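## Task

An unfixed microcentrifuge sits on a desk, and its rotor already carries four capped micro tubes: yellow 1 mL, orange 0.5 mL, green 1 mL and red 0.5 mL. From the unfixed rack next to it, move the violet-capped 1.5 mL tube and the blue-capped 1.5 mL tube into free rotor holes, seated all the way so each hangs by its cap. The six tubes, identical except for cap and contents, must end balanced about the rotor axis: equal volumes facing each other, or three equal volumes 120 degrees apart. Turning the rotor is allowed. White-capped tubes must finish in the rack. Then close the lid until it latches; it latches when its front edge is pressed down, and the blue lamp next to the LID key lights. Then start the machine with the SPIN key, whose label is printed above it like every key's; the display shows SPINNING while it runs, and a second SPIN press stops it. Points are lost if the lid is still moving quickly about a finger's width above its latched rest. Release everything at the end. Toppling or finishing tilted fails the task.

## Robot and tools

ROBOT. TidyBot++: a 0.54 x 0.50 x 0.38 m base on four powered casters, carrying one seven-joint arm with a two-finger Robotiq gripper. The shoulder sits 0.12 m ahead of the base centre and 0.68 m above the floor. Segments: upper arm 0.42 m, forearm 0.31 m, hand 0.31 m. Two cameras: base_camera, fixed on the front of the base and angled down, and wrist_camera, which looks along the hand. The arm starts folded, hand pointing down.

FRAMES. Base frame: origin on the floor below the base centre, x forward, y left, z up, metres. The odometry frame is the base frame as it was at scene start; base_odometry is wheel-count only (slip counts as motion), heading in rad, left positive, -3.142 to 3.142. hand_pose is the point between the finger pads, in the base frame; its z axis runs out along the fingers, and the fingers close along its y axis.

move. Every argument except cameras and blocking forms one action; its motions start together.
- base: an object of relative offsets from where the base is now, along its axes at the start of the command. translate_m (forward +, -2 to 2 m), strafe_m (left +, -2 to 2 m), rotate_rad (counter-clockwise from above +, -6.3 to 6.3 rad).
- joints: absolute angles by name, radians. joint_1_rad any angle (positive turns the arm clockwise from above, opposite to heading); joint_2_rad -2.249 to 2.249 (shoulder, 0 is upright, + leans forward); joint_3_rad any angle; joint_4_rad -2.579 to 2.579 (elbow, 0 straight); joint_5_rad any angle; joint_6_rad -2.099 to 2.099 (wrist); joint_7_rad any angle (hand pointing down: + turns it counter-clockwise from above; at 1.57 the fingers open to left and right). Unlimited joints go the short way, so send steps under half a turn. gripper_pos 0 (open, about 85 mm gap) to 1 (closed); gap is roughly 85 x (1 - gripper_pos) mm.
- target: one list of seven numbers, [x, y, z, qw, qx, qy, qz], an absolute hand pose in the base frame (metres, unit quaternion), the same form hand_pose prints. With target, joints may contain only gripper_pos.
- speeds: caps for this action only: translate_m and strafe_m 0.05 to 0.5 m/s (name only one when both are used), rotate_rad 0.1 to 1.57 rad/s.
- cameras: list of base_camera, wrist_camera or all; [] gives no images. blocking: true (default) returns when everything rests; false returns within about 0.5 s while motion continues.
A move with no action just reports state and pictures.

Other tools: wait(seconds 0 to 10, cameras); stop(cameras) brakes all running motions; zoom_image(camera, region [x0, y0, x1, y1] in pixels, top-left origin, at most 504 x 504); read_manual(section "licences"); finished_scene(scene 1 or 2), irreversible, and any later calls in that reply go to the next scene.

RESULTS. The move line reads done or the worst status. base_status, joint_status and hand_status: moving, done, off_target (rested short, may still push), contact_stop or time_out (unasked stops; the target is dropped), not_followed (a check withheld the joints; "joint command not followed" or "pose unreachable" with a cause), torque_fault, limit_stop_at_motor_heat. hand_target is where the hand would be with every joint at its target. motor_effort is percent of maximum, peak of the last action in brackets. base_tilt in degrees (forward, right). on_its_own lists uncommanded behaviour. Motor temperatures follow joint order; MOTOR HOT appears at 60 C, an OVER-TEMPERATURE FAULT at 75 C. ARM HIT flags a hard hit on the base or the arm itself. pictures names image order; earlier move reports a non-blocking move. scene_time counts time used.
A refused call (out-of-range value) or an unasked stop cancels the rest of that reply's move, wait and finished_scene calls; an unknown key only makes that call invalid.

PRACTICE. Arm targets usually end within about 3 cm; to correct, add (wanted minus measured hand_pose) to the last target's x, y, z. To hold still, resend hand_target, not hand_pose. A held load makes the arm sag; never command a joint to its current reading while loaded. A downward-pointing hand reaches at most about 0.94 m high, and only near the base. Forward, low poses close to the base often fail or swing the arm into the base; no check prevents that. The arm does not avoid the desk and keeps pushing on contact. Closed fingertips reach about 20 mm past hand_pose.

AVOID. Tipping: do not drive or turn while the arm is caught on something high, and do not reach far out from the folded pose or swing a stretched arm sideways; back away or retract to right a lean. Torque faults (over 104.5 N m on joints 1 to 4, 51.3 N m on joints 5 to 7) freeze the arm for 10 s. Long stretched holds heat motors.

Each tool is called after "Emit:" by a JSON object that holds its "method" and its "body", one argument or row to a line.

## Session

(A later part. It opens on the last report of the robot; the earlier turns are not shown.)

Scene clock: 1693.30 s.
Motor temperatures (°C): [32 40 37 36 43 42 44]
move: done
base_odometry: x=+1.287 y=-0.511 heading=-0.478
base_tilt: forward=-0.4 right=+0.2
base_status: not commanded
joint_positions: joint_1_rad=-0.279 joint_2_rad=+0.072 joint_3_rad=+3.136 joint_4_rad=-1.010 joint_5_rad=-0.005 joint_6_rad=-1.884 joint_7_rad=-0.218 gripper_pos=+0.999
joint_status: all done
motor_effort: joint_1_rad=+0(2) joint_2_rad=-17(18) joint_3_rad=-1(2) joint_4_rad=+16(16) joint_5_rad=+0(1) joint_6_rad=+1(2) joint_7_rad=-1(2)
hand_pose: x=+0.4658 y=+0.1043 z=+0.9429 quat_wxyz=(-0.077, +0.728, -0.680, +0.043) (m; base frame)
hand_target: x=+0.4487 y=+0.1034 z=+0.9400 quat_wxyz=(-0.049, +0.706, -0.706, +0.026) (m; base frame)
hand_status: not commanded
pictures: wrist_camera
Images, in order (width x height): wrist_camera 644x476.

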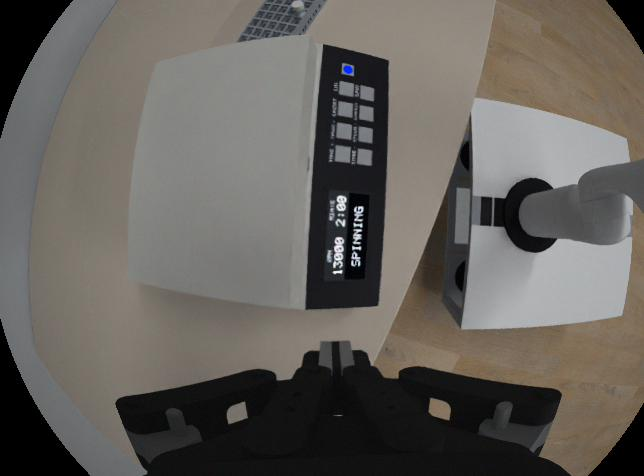

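Emit:
{"method": "finished_scene", "body": {
  "scene": 1
}}

The scene is finished: the task was done.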